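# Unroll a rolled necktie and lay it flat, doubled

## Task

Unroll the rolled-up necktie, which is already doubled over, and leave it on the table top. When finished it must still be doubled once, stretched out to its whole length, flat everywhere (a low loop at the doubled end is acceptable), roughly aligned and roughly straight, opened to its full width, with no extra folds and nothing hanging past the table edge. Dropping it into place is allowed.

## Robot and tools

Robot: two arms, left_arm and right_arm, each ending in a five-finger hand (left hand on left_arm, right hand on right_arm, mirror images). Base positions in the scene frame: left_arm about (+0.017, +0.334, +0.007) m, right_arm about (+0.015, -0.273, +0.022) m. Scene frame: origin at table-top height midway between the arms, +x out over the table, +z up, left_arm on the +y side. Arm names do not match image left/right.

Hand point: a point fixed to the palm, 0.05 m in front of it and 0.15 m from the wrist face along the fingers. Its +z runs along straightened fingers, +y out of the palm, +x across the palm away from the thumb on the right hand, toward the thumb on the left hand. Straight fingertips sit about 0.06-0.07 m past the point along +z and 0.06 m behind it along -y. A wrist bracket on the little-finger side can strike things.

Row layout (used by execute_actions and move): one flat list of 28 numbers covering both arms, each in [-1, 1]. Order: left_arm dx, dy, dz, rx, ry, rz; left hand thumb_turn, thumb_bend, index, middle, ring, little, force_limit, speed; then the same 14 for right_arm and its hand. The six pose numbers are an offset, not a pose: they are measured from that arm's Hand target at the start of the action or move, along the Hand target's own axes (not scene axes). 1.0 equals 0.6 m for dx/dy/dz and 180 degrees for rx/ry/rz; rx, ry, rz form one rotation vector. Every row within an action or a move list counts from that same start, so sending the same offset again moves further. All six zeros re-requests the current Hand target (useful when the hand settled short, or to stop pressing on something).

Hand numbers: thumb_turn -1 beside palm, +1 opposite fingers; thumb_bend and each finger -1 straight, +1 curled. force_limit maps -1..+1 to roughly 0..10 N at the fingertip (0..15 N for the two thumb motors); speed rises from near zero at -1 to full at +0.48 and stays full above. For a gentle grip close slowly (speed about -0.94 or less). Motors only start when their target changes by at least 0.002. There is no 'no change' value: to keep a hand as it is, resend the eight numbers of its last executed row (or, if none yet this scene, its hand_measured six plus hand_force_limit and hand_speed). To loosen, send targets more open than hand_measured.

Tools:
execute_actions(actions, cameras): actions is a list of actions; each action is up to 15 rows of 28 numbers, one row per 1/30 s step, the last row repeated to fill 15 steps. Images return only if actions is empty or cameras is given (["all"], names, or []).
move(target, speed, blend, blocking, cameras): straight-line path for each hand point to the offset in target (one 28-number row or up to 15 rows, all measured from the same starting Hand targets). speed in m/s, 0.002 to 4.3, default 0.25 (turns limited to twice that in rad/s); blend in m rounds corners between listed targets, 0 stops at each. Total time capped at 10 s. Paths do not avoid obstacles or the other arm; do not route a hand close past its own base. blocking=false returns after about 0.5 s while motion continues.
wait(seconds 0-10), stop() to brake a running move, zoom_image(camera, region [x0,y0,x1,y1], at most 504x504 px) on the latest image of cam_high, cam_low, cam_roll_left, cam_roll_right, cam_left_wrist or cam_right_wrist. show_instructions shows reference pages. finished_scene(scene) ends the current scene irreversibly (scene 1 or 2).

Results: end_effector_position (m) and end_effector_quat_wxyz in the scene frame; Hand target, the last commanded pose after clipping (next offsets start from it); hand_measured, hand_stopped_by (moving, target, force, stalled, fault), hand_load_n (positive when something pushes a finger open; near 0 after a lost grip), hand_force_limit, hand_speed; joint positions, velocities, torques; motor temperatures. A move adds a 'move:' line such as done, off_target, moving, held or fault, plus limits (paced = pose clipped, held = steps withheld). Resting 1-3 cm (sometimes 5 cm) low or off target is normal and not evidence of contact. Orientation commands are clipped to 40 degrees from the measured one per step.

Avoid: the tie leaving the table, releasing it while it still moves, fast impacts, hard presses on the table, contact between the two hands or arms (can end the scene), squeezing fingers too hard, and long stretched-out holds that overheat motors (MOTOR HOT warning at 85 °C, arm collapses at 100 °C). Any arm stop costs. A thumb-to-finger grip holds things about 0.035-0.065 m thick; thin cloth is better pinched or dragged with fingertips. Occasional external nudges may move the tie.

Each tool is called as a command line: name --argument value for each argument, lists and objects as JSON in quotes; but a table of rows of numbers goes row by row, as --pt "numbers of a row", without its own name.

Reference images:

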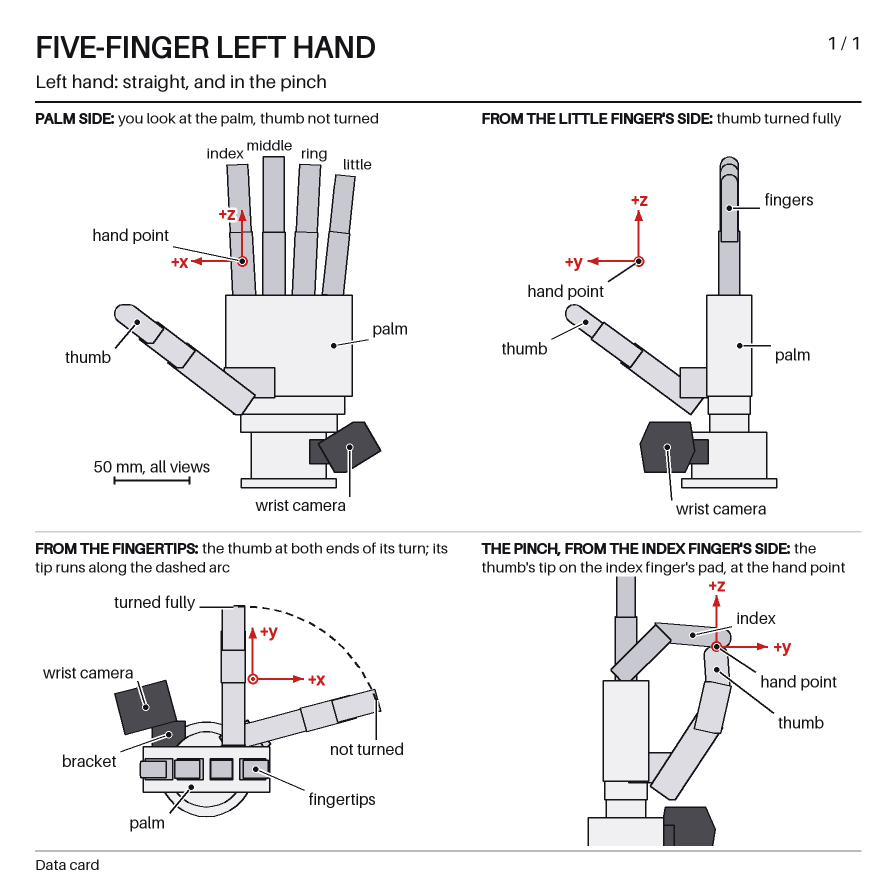

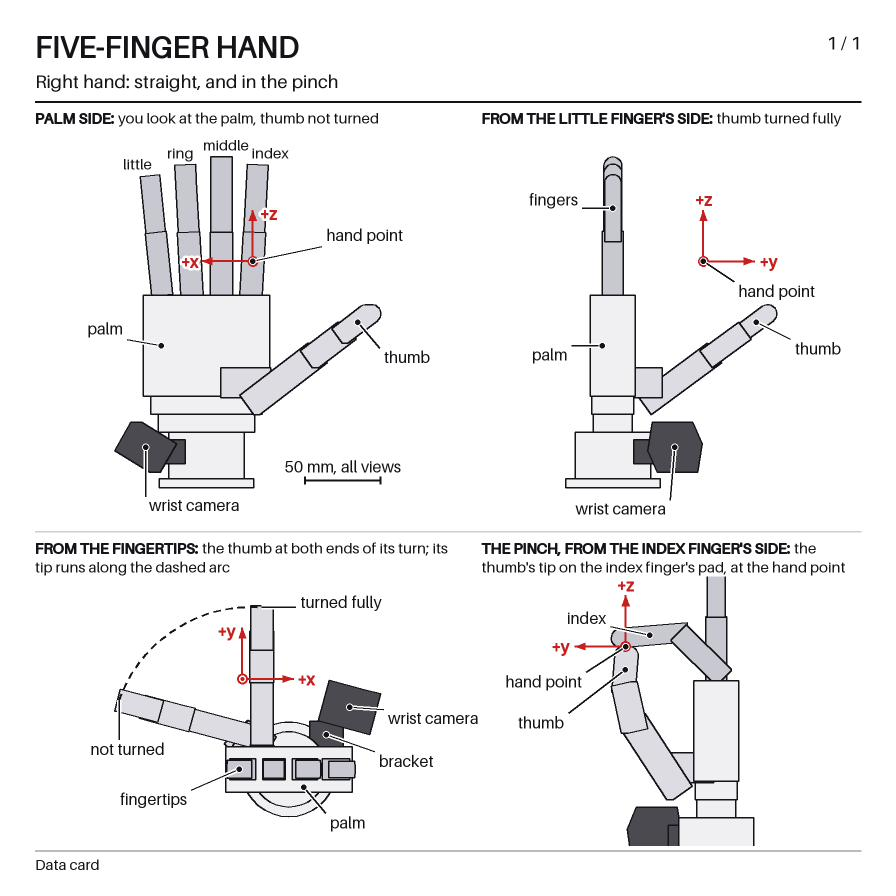

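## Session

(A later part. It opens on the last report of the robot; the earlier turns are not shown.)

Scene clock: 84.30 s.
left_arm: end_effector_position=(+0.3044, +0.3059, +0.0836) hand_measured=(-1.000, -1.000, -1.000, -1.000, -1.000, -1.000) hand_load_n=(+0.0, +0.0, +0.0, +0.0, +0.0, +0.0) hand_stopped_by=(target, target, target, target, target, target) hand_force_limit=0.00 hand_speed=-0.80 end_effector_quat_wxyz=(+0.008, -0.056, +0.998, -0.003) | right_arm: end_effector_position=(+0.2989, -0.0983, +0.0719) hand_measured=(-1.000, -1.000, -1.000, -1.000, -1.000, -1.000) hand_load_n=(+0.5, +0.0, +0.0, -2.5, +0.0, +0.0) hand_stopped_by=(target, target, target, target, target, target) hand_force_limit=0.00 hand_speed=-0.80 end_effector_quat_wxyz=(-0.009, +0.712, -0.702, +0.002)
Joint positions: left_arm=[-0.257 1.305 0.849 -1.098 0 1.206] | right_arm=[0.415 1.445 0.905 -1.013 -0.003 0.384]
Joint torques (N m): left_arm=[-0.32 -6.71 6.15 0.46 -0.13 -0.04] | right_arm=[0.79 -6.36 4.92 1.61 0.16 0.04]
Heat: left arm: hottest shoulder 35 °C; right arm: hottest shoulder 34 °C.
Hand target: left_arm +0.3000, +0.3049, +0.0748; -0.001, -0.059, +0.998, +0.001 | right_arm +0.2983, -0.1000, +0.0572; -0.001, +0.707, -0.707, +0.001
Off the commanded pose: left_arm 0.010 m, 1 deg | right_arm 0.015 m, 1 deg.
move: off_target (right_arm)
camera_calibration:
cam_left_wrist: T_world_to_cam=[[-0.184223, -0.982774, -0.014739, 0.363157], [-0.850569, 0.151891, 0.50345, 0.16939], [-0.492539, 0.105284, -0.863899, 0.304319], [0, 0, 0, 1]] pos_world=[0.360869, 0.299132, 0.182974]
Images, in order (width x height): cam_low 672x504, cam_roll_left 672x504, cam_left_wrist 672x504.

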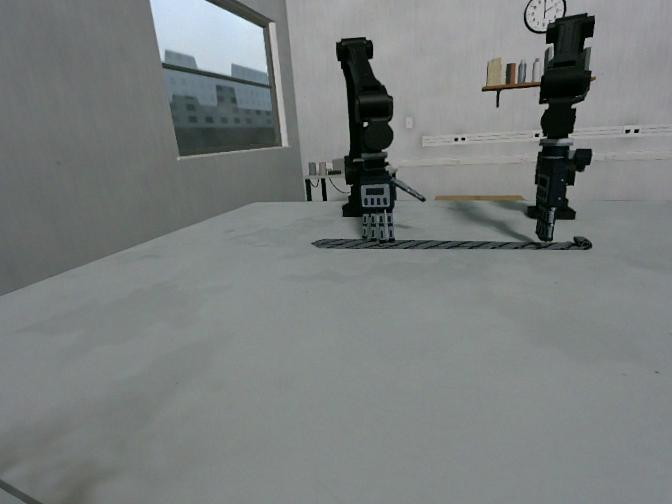

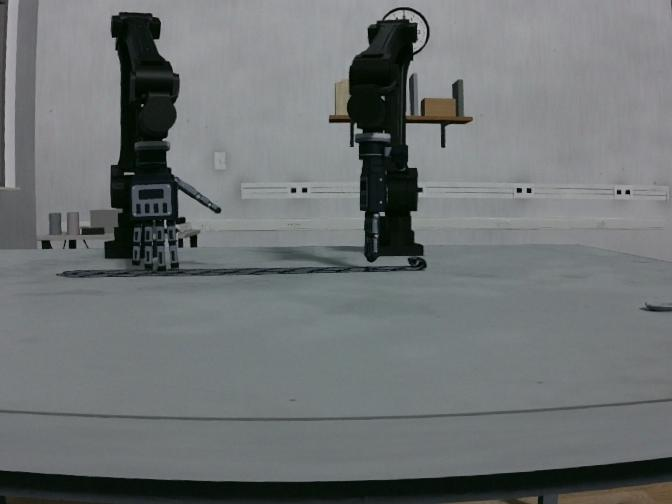

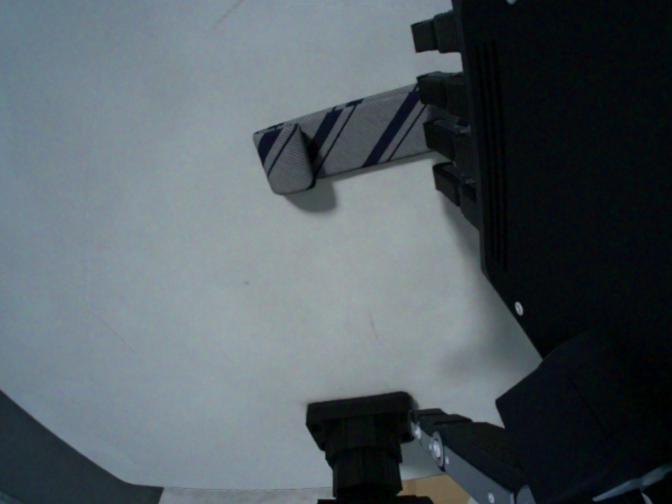

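move --pt "0.02 0.02 0.018 0 0 0 -1 -1 -1 -1 -1 -1 0 -0.8 0 0 0 0 0 0 -1 -1 -1 -1 -1 -1 0 -0.8" --pt "0.02 0.14 0.018 0 0 0 -1 -1 -1 -1 -1 -1 0 -0.8 0 0 0 0 0 0 -1 -1 -1 -1 -1 -1 0 -0.8" --speed '[0.1,0.08]' --blend '[0.004,0]' --cameras '["cam_low","cam_left_wrist","cam_roll_left"]'

zoom_image --camera "cam_low" --region '[530, 200, 650, 270]'

zoom_image --camera "cam_roll_left" --region '[340, 220, 460, 290]'

Scene clock: 92.13 s.
left_arm: end_effector_position=(+0.2902, +0.3772, +0.0720) hand_measured=(-1.000, -1.000, -1.000, -1.000, -1.000, -1.000) hand_load_n=(+0.0, +0.0, +0.0, +1.0, +0.0, +0.0) hand_stopped_by=(target, target, target, target, target, target) hand_force_limit=0.00 hand_speed=-0.80 end_effector_quat_wxyz=(+0.012, -0.056, +0.998, -0.007) | right_arm: end_effector_position=(+0.3011, -0.0972, +0.0716) hand_measured=(-1.000, -1.000, -1.000, -1.000, -1.000, -1.000) hand_load_n=(+0.0, +0.0, +0.0, -1.5, +0.0, +0.0) hand_stopped_by=(target, target, target, target, target, target) hand_force_limit=0.00 hand_speed=-0.80 end_effector_quat_wxyz=(-0.013, +0.712, -0.702, +0.003)
Joint positions: left_arm=[-0.037 1.245 0.766 -1.066 0.012 1.425] | right_arm=[0.415 1.445 0.905 -1.004 -0.004 0.384]
Joint torques (N m): left_arm=[1.79 -6.83 5.01 0.03 -0.64 0.24] | right_arm=[0.79 -6.24 4.96 1.21 0.18 0.04]
Heat: left arm: hottest shoulder 35 °C; right arm: hottest shoulder 34 °C.
Hand target: left_arm +0.2781, +0.3869, +0.0642; -0.001, -0.059, +0.998, +0.001 | right_arm +0.2983, -0.1000, +0.0572; -0.001, +0.707, -0.707, +0.001
Off the commanded pose: left_arm 0.017 m, 2 deg | right_arm 0.015 m, 2 deg.
move: off_target (left_arm, right_arm)
camera_calibration:
cam_left_wrist: T_world_to_cam=[[-0.184247, -0.982851, -0.00756977, 0.429877], [-0.854634, 0.156398, 0.495116, 0.152348], [-0.485441, 0.0976929, -0.868794, 0.280901], [0, 0, 0, 1]] pos_world=[0.345766, 0.371236, 0.171869]
Images, in order (width x height): cam_low 672x504, cam_roll_left 672x504, cam_left_wrist 672x504.

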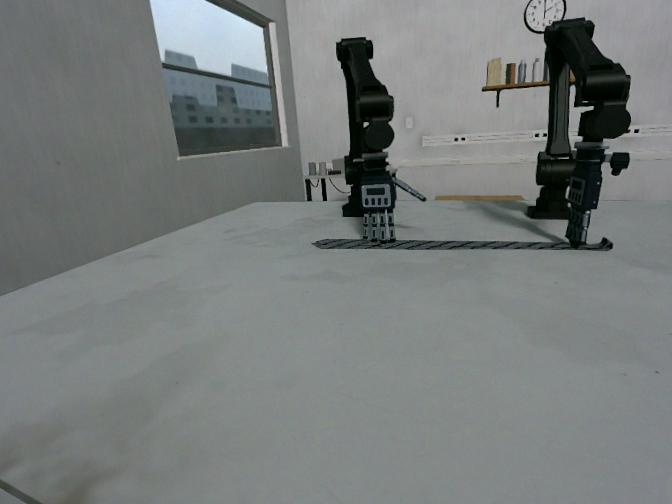

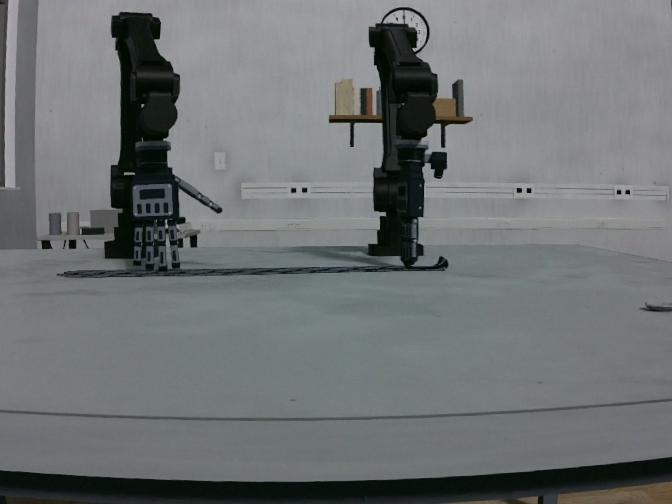

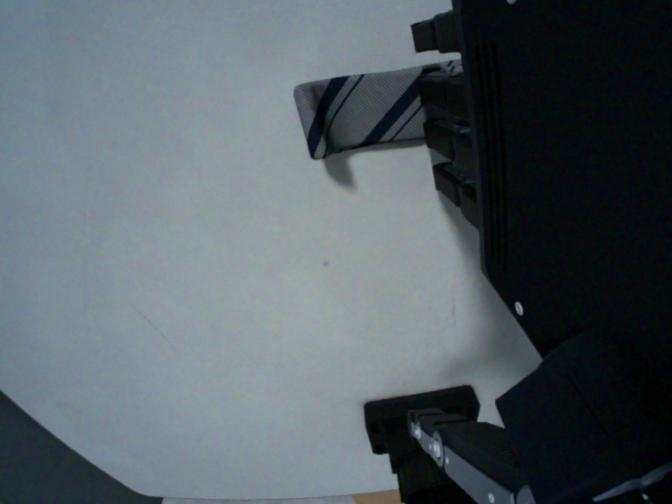

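Scaled by 4.200 from the camera's 672x504 image, which has a finer 960x720 frame.

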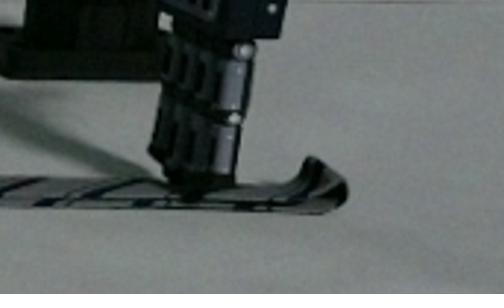

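Scaled by 4.200 from the camera's 672x504 image, which has a finer 960x720 frame.

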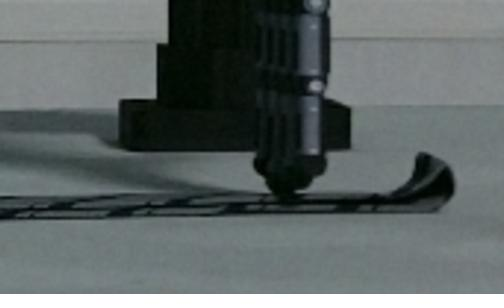

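move --target '[0.0,0.12,0.0,0,0,0,-1,-1,-1,-1,-1,-1,0,-0.8,0,0,0,0,0,0,-1,-1,-1,-1,-1,-1,0,-0.8]' --speed 0.08 --cameras '["cam_low","cam_left_wrist","cam_roll_left"]'

zoom_image --camera "cam_low" --region '[530, 200, 650, 270]'

zoom_image --camera "cam_roll_left" --region '[360, 220, 480, 290]'

Scene clock: 97.23 s.
left_arm: end_effector_position=(+0.2782, +0.4569, +0.0716) hand_measured=(-1.000, -1.000, -1.000, -1.000, -1.000, -1.000) hand_load_n=(+0.0, +0.0, +0.0, +0.0, +0.0, +0.0) hand_stopped_by=(target, target, target, target, target, target) hand_force_limit=0.00 hand_speed=-0.80 end_effector_quat_wxyz=(+0.010, -0.061, +0.998, +0.003) | right_arm: end_effector_position=(+0.3011, -0.0972, +0.0716) hand_measured=(-1.000, -1.000, -1.000, -1.000, -1.000, -1.000) hand_load_n=(+0.0, +0.0, +0.0, -1.5, +0.0, +0.0) hand_stopped_by=(target, target, target, target, target, target) hand_force_limit=0.00 hand_speed=-0.80 end_effector_quat_wxyz=(-0.013, +0.712, -0.702, +0.003)
Joint positions: left_arm=[0.217 1.238 0.755 -1.066 -0.002 1.67] | right_arm=[0.415 1.445 0.905 -1.004 -0.004 0.384]
Joint torques (N m): left_arm=[0.97 -6.36 5.63 0.05 -0.08 0.21] | right_arm=[0.79 -6.3 4.94 1.24 0.18 0.03]
Heat: left arm: hottest shoulder 35 °C; right arm: hottest shoulder 34 °C.
Hand target: left_arm +0.2694, +0.4585, +0.0643; -0.001, -0.060, +0.998, +0.001 | right_arm +0.2983, -0.1000, +0.0572; -0.001, +0.707, -0.707, +0.001
Off the commanded pose: left_arm 0.011 m, 1 deg | right_arm 0.015 m, 2 deg.
move: off_target (left_arm, right_arm)
camera_calibration:
cam_left_wrist: T_world_to_cam=[[-0.174993, -0.98422, -0.0262441, 0.505429], [-0.854004, 0.138468, 0.501502, 0.137397], [-0.489954, 0.110172, -0.864758, 0.262201], [0, 0, 0, 1]] pos_world=[0.334251, 0.449541, 0.1711]
Images, in order (width x height): cam_low 672x504, cam_roll_left 672x504, cam_left_wrist 672x504.

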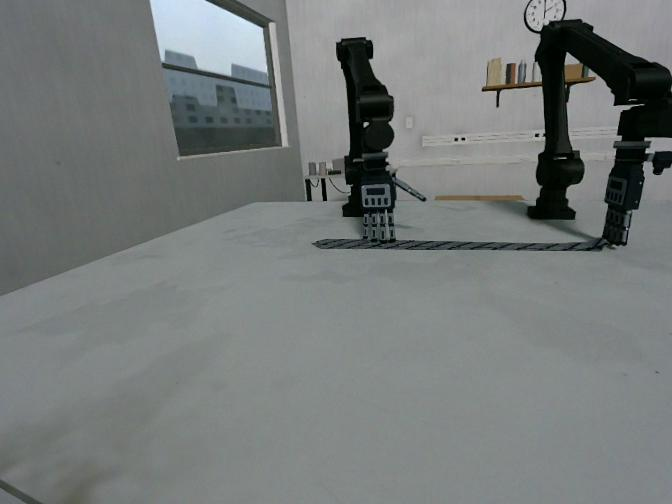

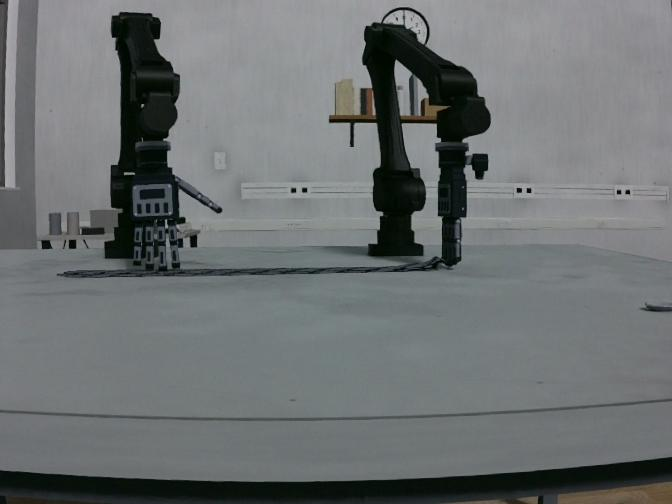

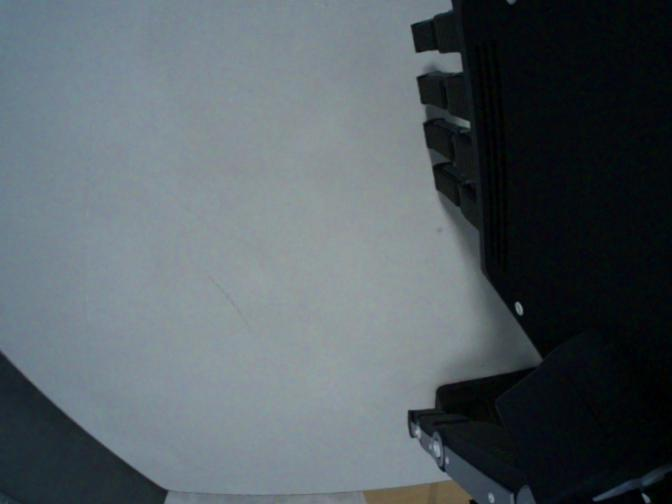

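Scaled by 4.200 from the camera's 672x504 image, which has a finer 960x720 frame.

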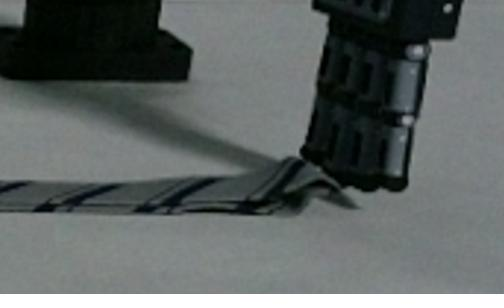

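Scaled by 4.200 from the camera's 672x504 image, which has a finer 960x720 frame.

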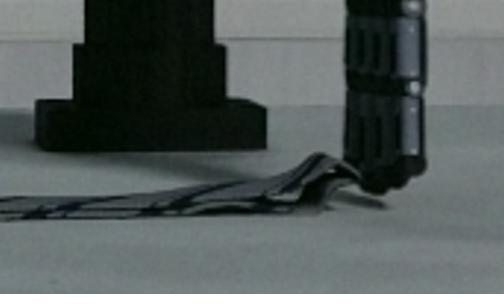

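move --pt "0 0.06 -0.02 0 0 0 -1 -1 -1 -1 -1 -1 0 -0.8 0 0 0 0 0 0 -1 -1 -1 -1 -1 -1 0 -0.8" --pt "0 0.06 -0.2 0 0 0 -1 -1 -1 -1 -1 -1 0 -0.8 0 0 0 0 0 0 -1 -1 -1 -1 -1 -1 0 -0.8" --speed '[0.08,0.2]' --blend '[0.01,0]' --cameras '["cam_low","cam_left_wrist","cam_roll_left","cam_high"]'

zoom_image --camera "cam_low" --region '[530, 200, 650, 270]'

zoom_image --camera "cam_roll_left" --region '[360, 220, 480, 290]'

zoom_image --camera "cam_high" --region '[270, 50, 340, 120]'

Scene clock: 104.27 s.
left_arm: end_effector_position=(+0.2558, +0.4869, +0.1695) hand_measured=(-1.000, -1.000, -1.000, -1.000, -1.000, -1.000) hand_load_n=(+0.0, +0.0, +0.0, +0.0, +0.0, +0.0) hand_stopped_by=(target, target, target, target, target, target) hand_force_limit=0.00 hand_speed=-0.80 end_effector_quat_wxyz=(-0.016, -0.060, +0.998, -0.003) | right_arm: end_effector_position=(+0.3011, -0.0972, +0.0716) hand_measured=(-1.000, -1.000, -1.000, -1.000, -1.000, -1.000) hand_load_n=(+0.0, +0.0, +0.0, -1.5, +0.0, +0.0) hand_stopped_by=(target, target, target, target, target, target) hand_force_limit=0.00 hand_speed=-0.80 end_effector_quat_wxyz=(-0.013, +0.712, -0.702, +0.003)
Joint positions: left_arm=[0.332 1.144 0.951 -1.41 -0.004 1.788] | right_arm=[0.415 1.445 0.905 -1.004 -0.004 0.384]
Joint torques (N m): left_arm=[1.14 -6.24 10.56 -0.55 -0.04 0.21] | right_arm=[0.79 -6.36 4.94 1.22 0.19 0.03]
Heat: left arm: hottest shoulder 35 °C; right arm: hottest shoulder 34 °C.
Hand target: left_arm +0.2655, +0.4939, +0.1845; -0.001, -0.059, +0.998, +0.001 | right_arm +0.2983, -0.1000, +0.0572; -0.001, +0.707, -0.707, +0.001
Off the commanded pose: left_arm 0.019 m, 2 deg | right_arm 0.015 m, 2 deg.
move: off_target (left_arm, right_arm)
camera_calibration:
cam_left_wrist: T_world_to_cam=[[-0.178107, -0.984006, -0.00325777, 0.530295], [-0.825954, 0.147698, 0.544046, 0.0461806], [-0.534863, 0.0995893, -0.839049, 0.344913], [0, 0, 0, 1]] pos_world=[0.317073, 0.480642, 0.266002]
Images, in order (width x height): cam_high 672x504, cam_low 672x504, cam_roll_left 672x504, cam_left_wrist 672x504.

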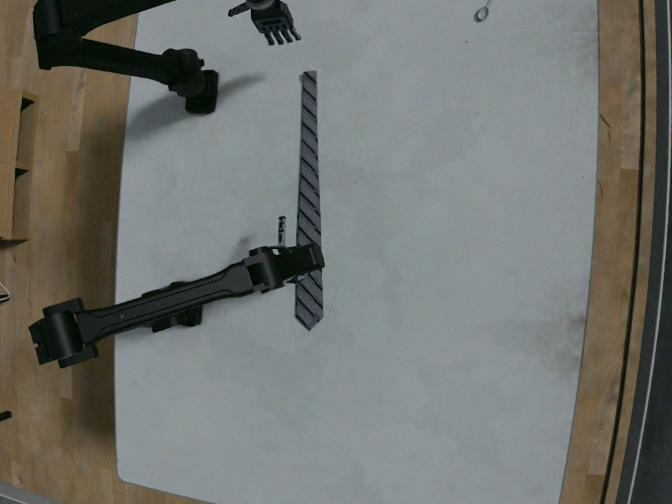

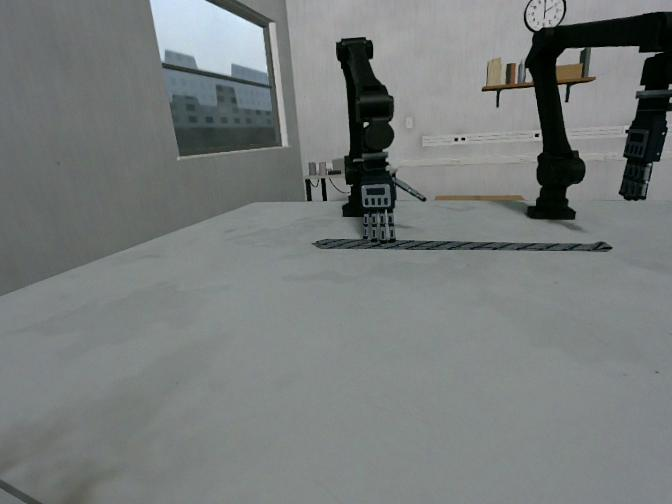

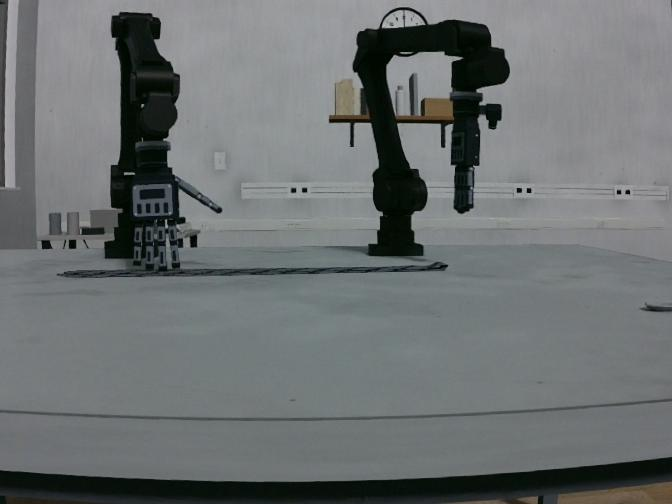

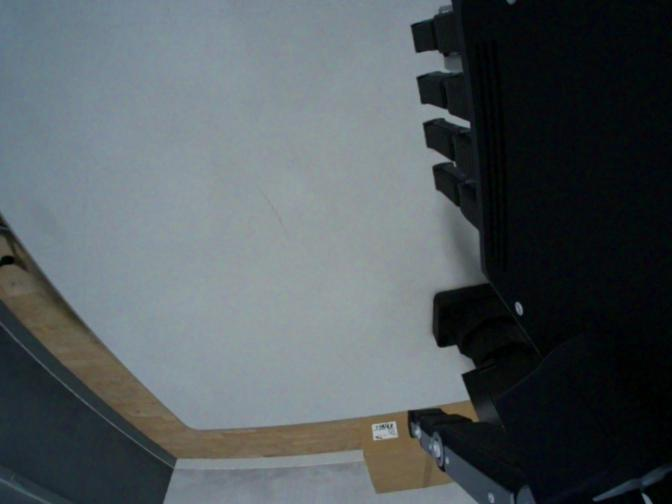

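Scaled by 4.200 from the camera's 672x504 image, which has a finer 960x720 frame.

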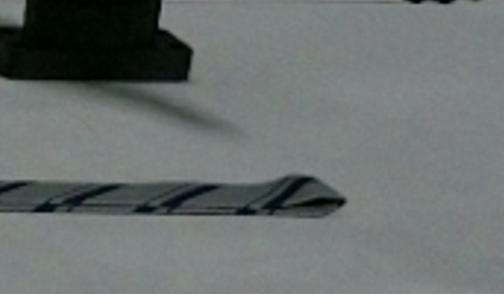

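Scaled by 4.200 from the camera's 672x504 image, which has a finer 960x720 frame.

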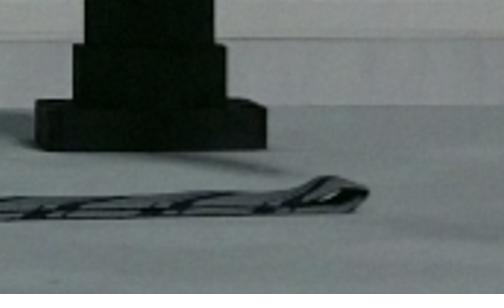

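Scaled by 7.200 from the camera's 672x504 image, which has a finer 960x720 frame.

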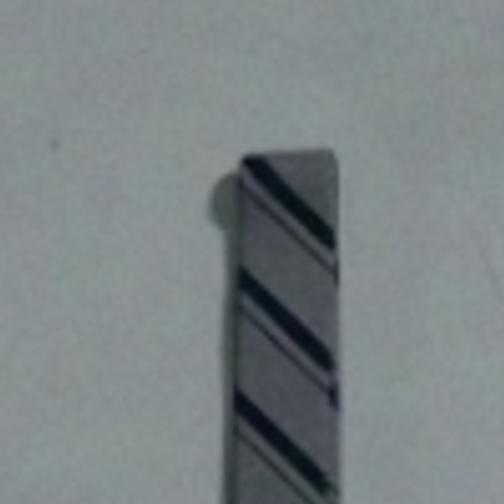

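move --target '[0,0,0,0,0,0,-1,-1,-1,-1,-1,-1,0,-0.8,0,0,-0.2,0,0,0,-1,-1,-1,-1,-1,-1,0,-0.8]' --speed 0.15 --cameras '["cam_high","cam_roll_right"]'

zoom_image --camera "cam_roll_right" --region '[240, 220, 640, 300]'

Scene clock: 108.53 s.
left_arm: end_effector_position=(+0.2558, +0.4869, +0.1695) hand_measured=(-1.000, -1.000, -1.000, -1.000, -1.000, -1.000) hand_load_n=(+0.0, +0.0, +0.0, +0.0, +0.0, +0.0) hand_stopped_by=(target, target, target, target, target, target) hand_force_limit=0.00 hand_speed=-0.80 end_effector_quat_wxyz=(-0.016, -0.060, +0.998, -0.003) | right_arm: end_effector_position=(+0.2872, -0.1030, +0.1657) hand_measured=(-1.000, -1.000, -1.000, -1.000, -1.000, -1.000) hand_load_n=(+0.0, +0.0, +0.0, +0.0, +0.0, +0.5) hand_stopped_by=(target, target, target, target, target, target) hand_force_limit=0.00 hand_speed=-0.80 end_effector_quat_wxyz=(+0.010, +0.712, -0.702, -0.006)
Joint positions: left_arm=[0.332 1.144 0.951 -1.41 -0.004 1.788] | right_arm=[0.415 1.337 1.06 -1.318 -0.003 0.384]
Joint torques (N m): left_arm=[1.14 -6.3 10.56 -0.55 -0.05 0.21] | right_arm=[0.85 -7.94 9.65 -0.14 0.16 0.03]
Heat: left arm: hottest shoulder 35 °C; right arm: hottest shoulder 33 °C.
Hand target: left_arm +0.2655, +0.4939, +0.1845; -0.001, -0.059, +0.998, +0.001 | right_arm +0.2981, -0.1000, +0.1773; -0.001, +0.707, -0.707, +0.001
Off the commanded pose: left_arm 0.019 m, 2 deg | right_arm 0.016 m, 2 deg.
move: off_target (left_arm, right_arm)
Images, in order (width x height): cam_high 672x504, cam_roll_right 672x504.

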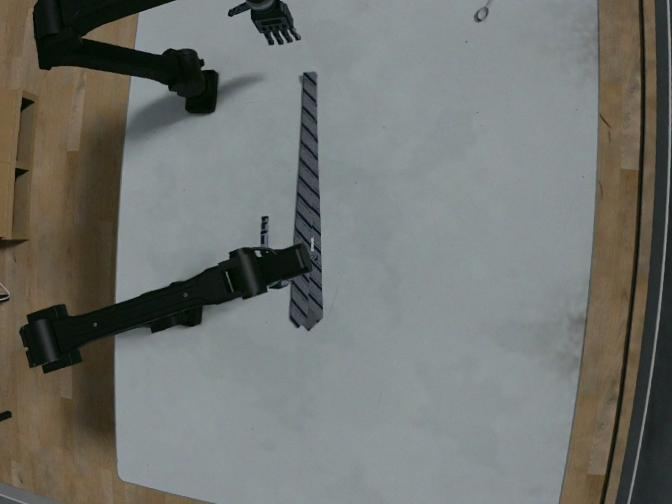

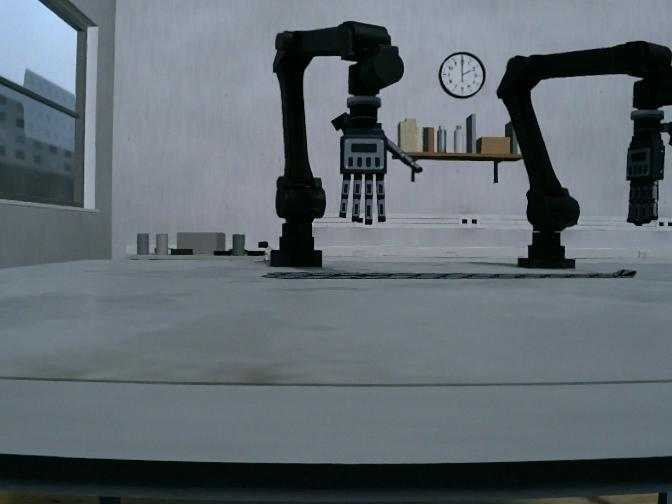

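Scaled by 1.260 from the camera's 672x504 image, which has a finer 960x720 frame.

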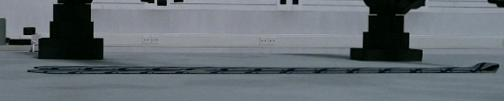

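zoom_image --camera "cam_high" --region '[270, 260, 350, 340]'

Scaled by 6.300 from the camera's 672x504 image, which has a finer 960x720 frame.

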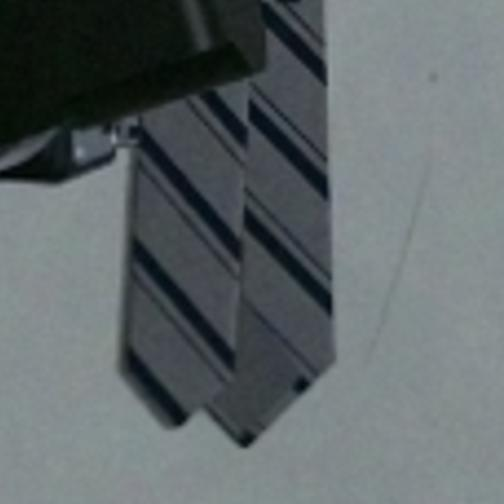

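move --pt "0 0 0 0 0 0 -1 -1 -1 -1 -1 -1 0 -0.8 0.16 -0.012 0.05 0 0 0 -1 -1 -1 -1 -1 -1 0 -0.8" --pt "0 0 0 0 0 0 -1 -1 -1 -1 -1 -1 0 -0.8 0.16 -0.012 0.15 0 0 0 -1 -1 -1 -1 -1 -1 0 -0.8" --speed '[0.2,0.1]' --cameras '["cam_high","cam_right_wrist","cam_low"]'

zoom_image --camera "cam_low" --region '[290, 190, 410, 260]'

zoom_image --camera "cam_high" --region '[270, 200, 370, 350]'

Scene clock: 127.10 s.
left_arm: end_effector_position=(+0.2558, +0.4869, +0.1695) hand_measured=(-1.000, -1.000, -1.000, -1.000, -1.000, -1.000) hand_load_n=(+0.0, +0.0, +0.0, +0.0, +0.0, +0.0) hand_stopped_by=(target, target, target, target, target, target) hand_force_limit=0.00 hand_speed=-0.80 end_effector_quat_wxyz=(-0.016, -0.060, +0.998, -0.003) | right_arm: end_effector_position=(+0.3033, -0.1967, +0.0892) hand_measured=(-1.000, -1.000, -1.000, -1.000, -1.000, -1.000) hand_load_n=(+0.0, -0.5, +0.0, +0.0, +0.0, +0.0) hand_stopped_by=(target, target, target, target, target, target) hand_force_limit=0.00 hand_speed=-0.80 end_effector_quat_wxyz=(+0.002, +0.702, -0.712, -0.001)
Joint positions: left_arm=[0.332 1.144 0.951 -1.41 -0.004 1.788] | right_arm=[0.148 1.377 0.885 -1.083 0.001 0.143]
Joint torques (N m): left_arm=[1.03 -6.24 10.56 -0.55 -0.05 0.21] | right_arm=[1.38 -6.83 6.34 0.79 -0.01 -0.17]
Motor temperatures (°C): left_arm=[26 34 35 23 23 23] | right_arm=[24 33 25 24 22 22]
Heat: left arm: hottest elbow 35 °C; right arm: hottest shoulder 33 °C.
Hand target: left_arm +0.2655, +0.4939, +0.1845; -0.001, -0.059, +0.998, +0.001 | right_arm +0.3055, -0.1960, +0.0872; -0.001, +0.707, -0.707, +0.001
Off the commanded pose: left_arm 0.019 m, 2 deg | right_arm 0.003 m, 1 deg.
move: off_target (left_arm)
camera_calibration:
cam_right_wrist: T_world_to_cam=[[-0.96635, -0.254431, -0.0378432, 0.249849], [-0.234507, 0.810942, 0.536078, 0.17613], [-0.105706, 0.526914, -0.84332, 0.32825], [0, 0, 0, 1]] pos_world=[0.317444, -0.252222, 0.191855]
Images, in order (width x height): cam_high 672x504, cam_low 672x504, cam_right_wrist 672x504.

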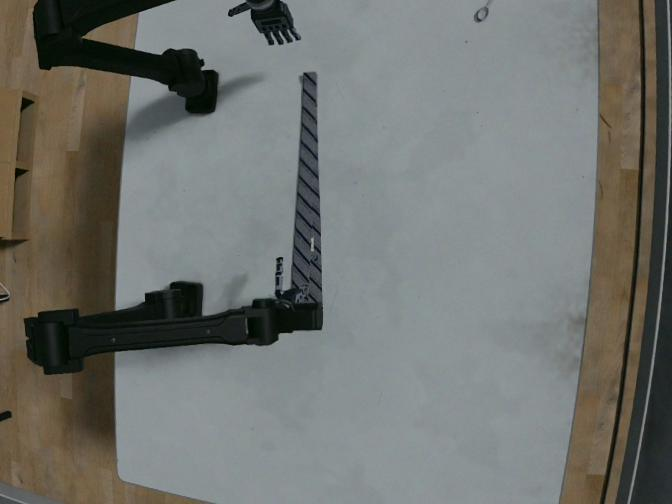

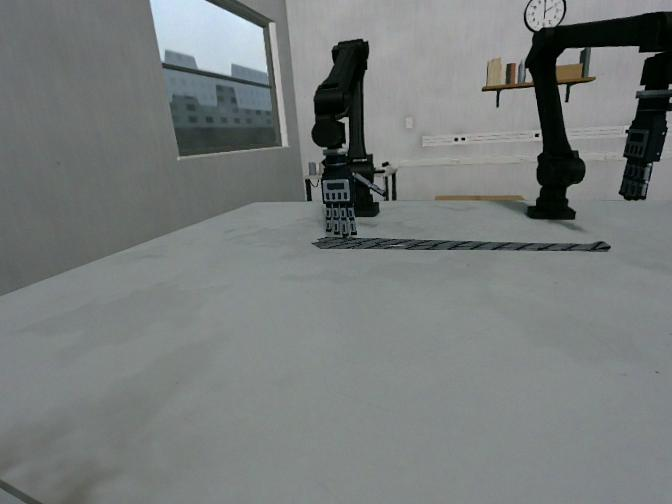

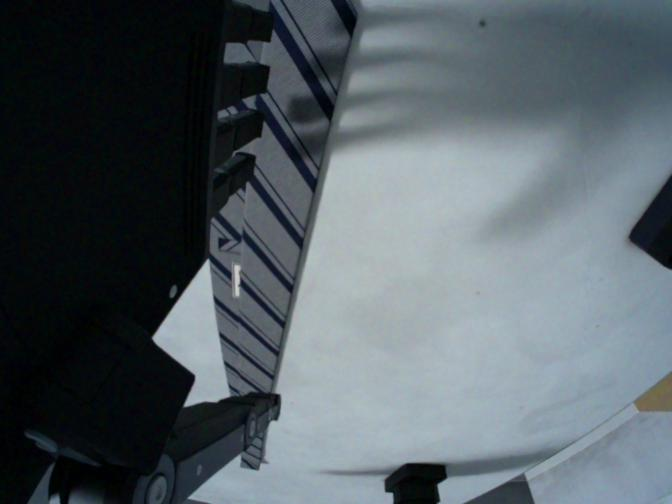

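Scaled by 4.200 from the camera's 672x504 image, which has a finer 960x720 frame.

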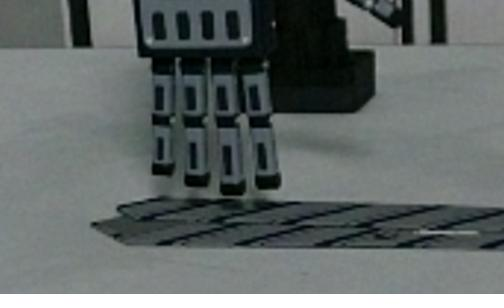

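Scaled by 3.360 from the camera's 672x504 image, which has a finer 960x720 frame.

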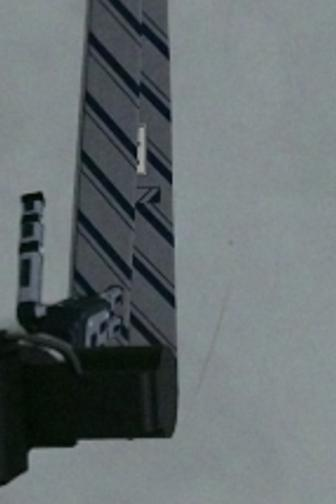

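move --pt "0 0 0 0 0 0 -1 -1 -1 -1 -1 -1 0 -0.8 0 0.018 0 0 0 0 -1 -1 -1 -1 -1 -1 0 -0.8" --pt "0 0 0 0 0 0 -1 -1 -1 -1 -1 -1 0 -0.8 0 0.018 0.036 0 0 0 -1 -1 -1 -1 -1 -1 0 -0.8" --pt "0 0 0 0 0 0 -1 -1 -1 -1 -1 -1 0 -0.8 0 -0.04 0.034 0 0 0 -1 -1 -1 -1 -1 -1 0 -0.8" --pt "0 0 0 0 0 0 -1 -1 -1 -1 -1 -1 0 -0.8 0 -0.055 -0.02 0 0 0 -1 -1 -1 -1 -1 -1 0 -0.8" --pt "0 0 0 0 0 0 -1 -1 -1 -1 -1 -1 0 -0.8 0.2 -0.04 -0.2 0 0 0 -1 -1 -1 -1 -1 -1 0 -0.8" --speed '[0.1,0.08,0.06,0.1,0.2]' --blend '[0,0,0,0.01,0]' --cameras '["cam_high","cam_right_wrist","cam_low"]'

zoom_image --camera "cam_high" --region '[270, 200, 370, 350]'

zoom_image --camera "cam_low" --region '[290, 190, 410, 260]'

Scene clock: 142.63 s.
left_arm: end_effector_position=(+0.2558, +0.4869, +0.1695) hand_measured=(-1.000, -1.000, -1.000, -1.000, -1.000, -1.000) hand_load_n=(+0.0, +0.0, +0.0, +0.0, +0.0, +0.0) hand_stopped_by=(target, target, target, target, target, target) hand_force_limit=0.00 hand_speed=-0.80 end_effector_quat_wxyz=(-0.016, -0.060, +0.998, -0.003) | right_arm: end_effector_position=(+0.3198, -0.3143, +0.1947) hand_measured=(-1.000, -1.000, -1.000, -1.000, -1.000, -1.000) hand_load_n=(+0.0, +0.0, +0.0, +0.0, +0.0, +0.0) hand_stopped_by=(target, target, target, target, target, target) hand_force_limit=0.00 hand_speed=-0.80 end_effector_quat_wxyz=(+0.008, +0.702, -0.712, -0.011)
Joint positions: left_arm=[0.332 1.144 0.951 -1.41 -0.004 1.788] | right_arm=[-0.177 1.35 1.149 -1.397 0.002 -0.182]
Joint torques (N m): left_arm=[1.08 -6.24 10.58 -0.53 -0.05 0.21] | right_arm=[1.26 -8.18 9.87 -0.18 -0.04 -0.17]
Heat: left arm: hottest elbow 36 °C; right arm: hottest shoulder 33 °C.
Hand target: left_arm +0.2655, +0.4939, +0.1845; -0.001, -0.059, +0.998, +0.001 | right_arm +0.3292, -0.3161, +0.2073; -0.001, +0.707, -0.707, +0.001
Off the commanded pose: left_arm 0.019 m, 2 deg | right_arm 0.016 m, 2 deg.
move: off_target (left_arm, right_arm)
camera_calibration:
cam_right_wrist: T_world_to_cam=[[-0.966897, -0.254645, -0.0163347, 0.235683], [-0.222059, 0.808178, 0.54547, 0.212244], [-0.1257, 0.531041, -0.837971, 0.487567], [0, 0, 0, 1]] pos_world=[0.336299, -0.370433, 0.296644]
Images, in order (width x height): cam_high 672x504, cam_low 672x504, cam_right_wrist 672x504.

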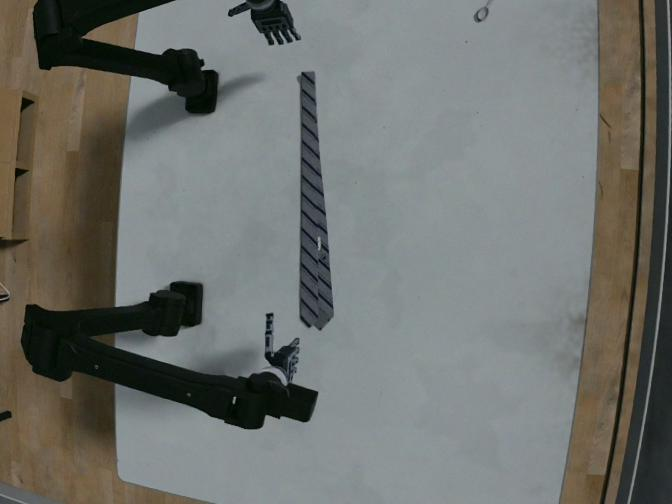

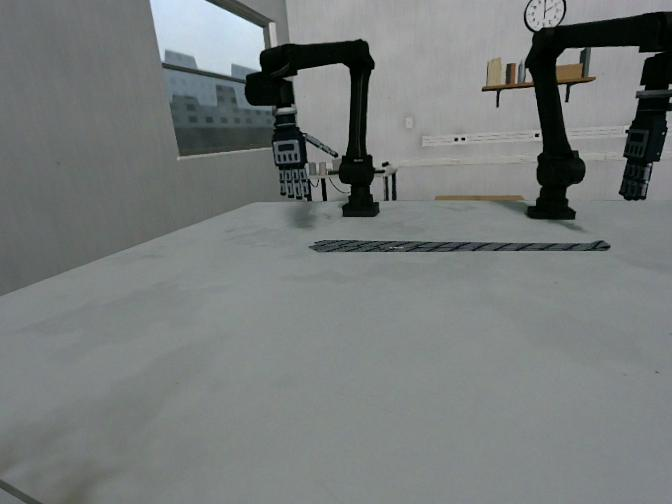

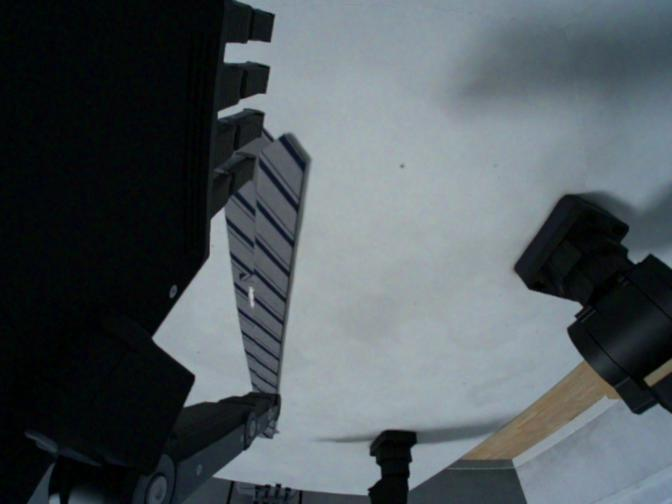

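Scaled by 3.360 from the camera's 672x504 image, which has a finer 960x720 frame.

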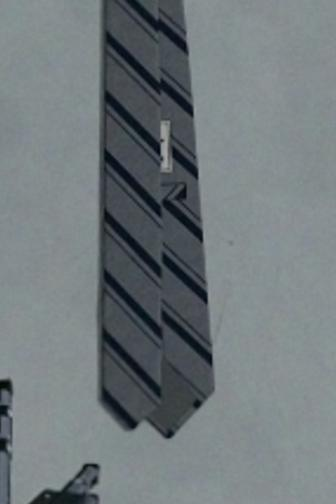

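Scaled by 4.200 from the camera's 672x504 image, which has a finer 960x720 frame.

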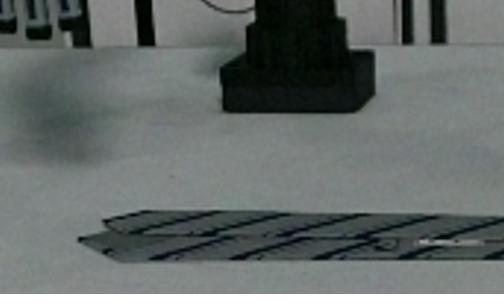

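move --pt "0 0 0 0 0 0 -1 -1 -1 -1 -1 -1 0 -0.8 -0.143 0.095 0.05 0 0 0 -1 -1 -1 -1 -1 -1 0 -0.8" --pt "0 0 0 0 0 0 -1 -1 -1 -1 -1 -1 0 -0.8 -0.143 0.095 0.225 0 0 0 -1 -1 -1 -1 -1 -1 0 -0.8" --speed '[0.2,0.1]' --blend '[0.01,0]' --cameras '["cam_high","cam_right_wrist","cam_low"]'

zoom_image --camera "cam_low" --region '[290, 190, 410, 260]'

zoom_image --camera "cam_right_wrist" --region '[190, 0, 390, 250]'

Scene clock: 166.13 s.
left_arm: end_effector_position=(+0.2558, +0.4869, +0.1695) hand_measured=(-1.000, -1.000, -1.000, -1.000, -1.000, -1.000) hand_load_n=(+0.0, +0.0, +0.0, +0.0, +0.0, +0.0) hand_stopped_by=(target, target, target, target, target, target) hand_force_limit=0.00 hand_speed=-0.80 end_effector_quat_wxyz=(-0.016, -0.060, +0.998, -0.003) | right_arm: end_effector_position=(+0.2695, -0.2308, +0.0740) hand_measured=(-1.000, -1.000, -1.000, -1.000, -1.000, -1.000) hand_load_n=(+0.0, +0.0, +0.0, +0.0, +0.0, +0.0) hand_stopped_by=(target, target, target, target, target, target) hand_force_limit=0.00 hand_speed=-0.80 end_effector_quat_wxyz=(+0.001, +0.711, -0.704, -0.002)
Joint positions: left_arm=[0.332 1.144 0.951 -1.41 -0.004 1.788] | right_arm=[0.057 1.304 0.771 -1.042 -0.001 0.029]
Joint torques (N m): left_arm=[1.03 -6.24 10.58 -0.53 -0.05 0.2] | right_arm=[1.14 -6.07 6.11 0.8 0.05 0.03]
Heat: left arm: hottest elbow 38 °C; right arm: hottest shoulder 32 °C.
Hand target: left_arm +0.2655, +0.4939, +0.1845; -0.001, -0.059, +0.998, +0.001 | right_arm +0.2724, -0.2301, +0.0721; -0.001, +0.707, -0.707, +0.001
Off the commanded pose: left_arm 0.019 m, 2 deg | right_arm 0.004 m, 1 deg.
move: off_target (left_arm)
camera_calibration:
cam_right_wrist: T_world_to_cam=[[-0.960194, -0.276757, -0.0378527, 0.20108], [-0.253004, 0.804232, 0.537773, 0.207389], [-0.11839, 0.525943, -0.84224, 0.332887], [0, 0, 0, 1]] pos_world=[0.284957, -0.286218, 0.176454]
Images, in order (width x height): cam_high 672x504, cam_low 672x504, cam_right_wrist 672x504.

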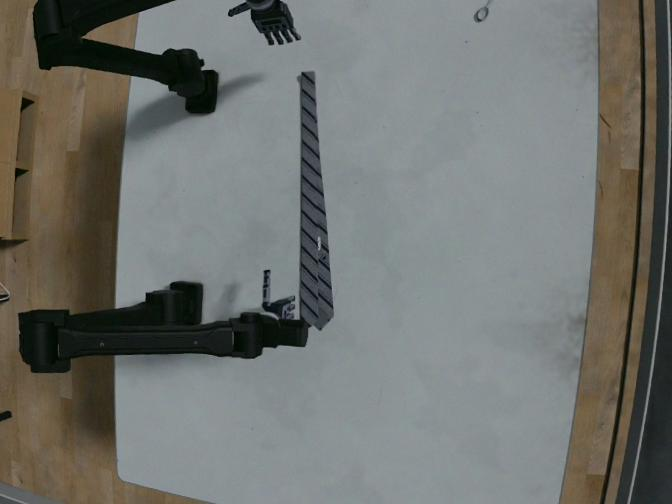

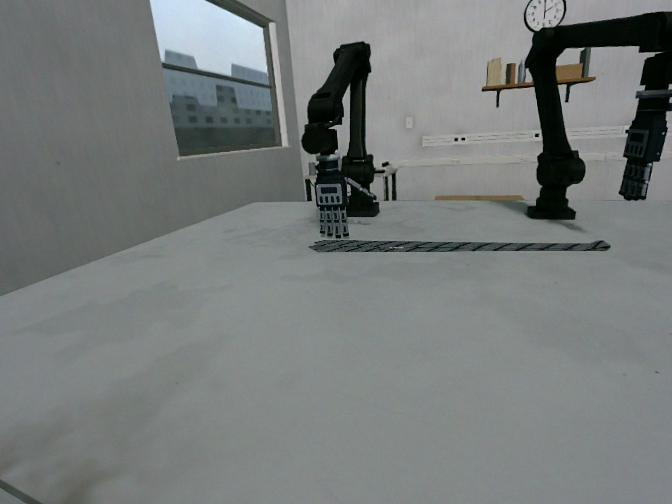

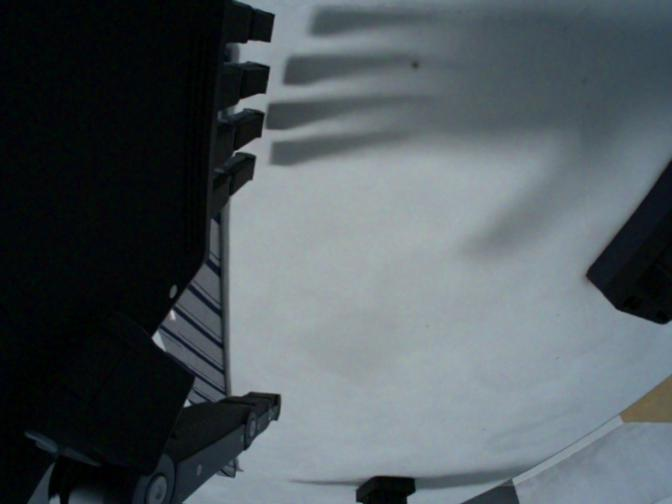

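Scaled by 4.200 from the camera's 672x504 image, which has a finer 960x720 frame.

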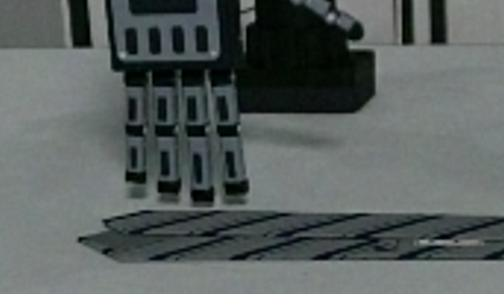

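Scaled by 2.016 from the camera's 672x504 image, which has a finer 960x720 frame.

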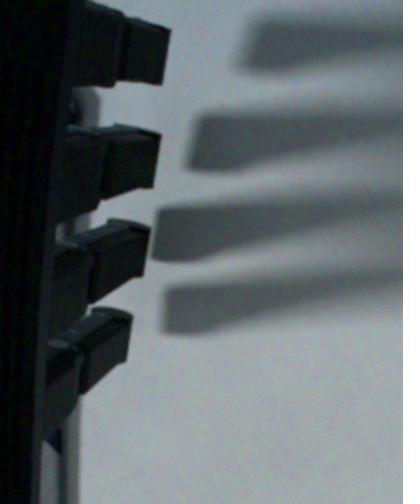

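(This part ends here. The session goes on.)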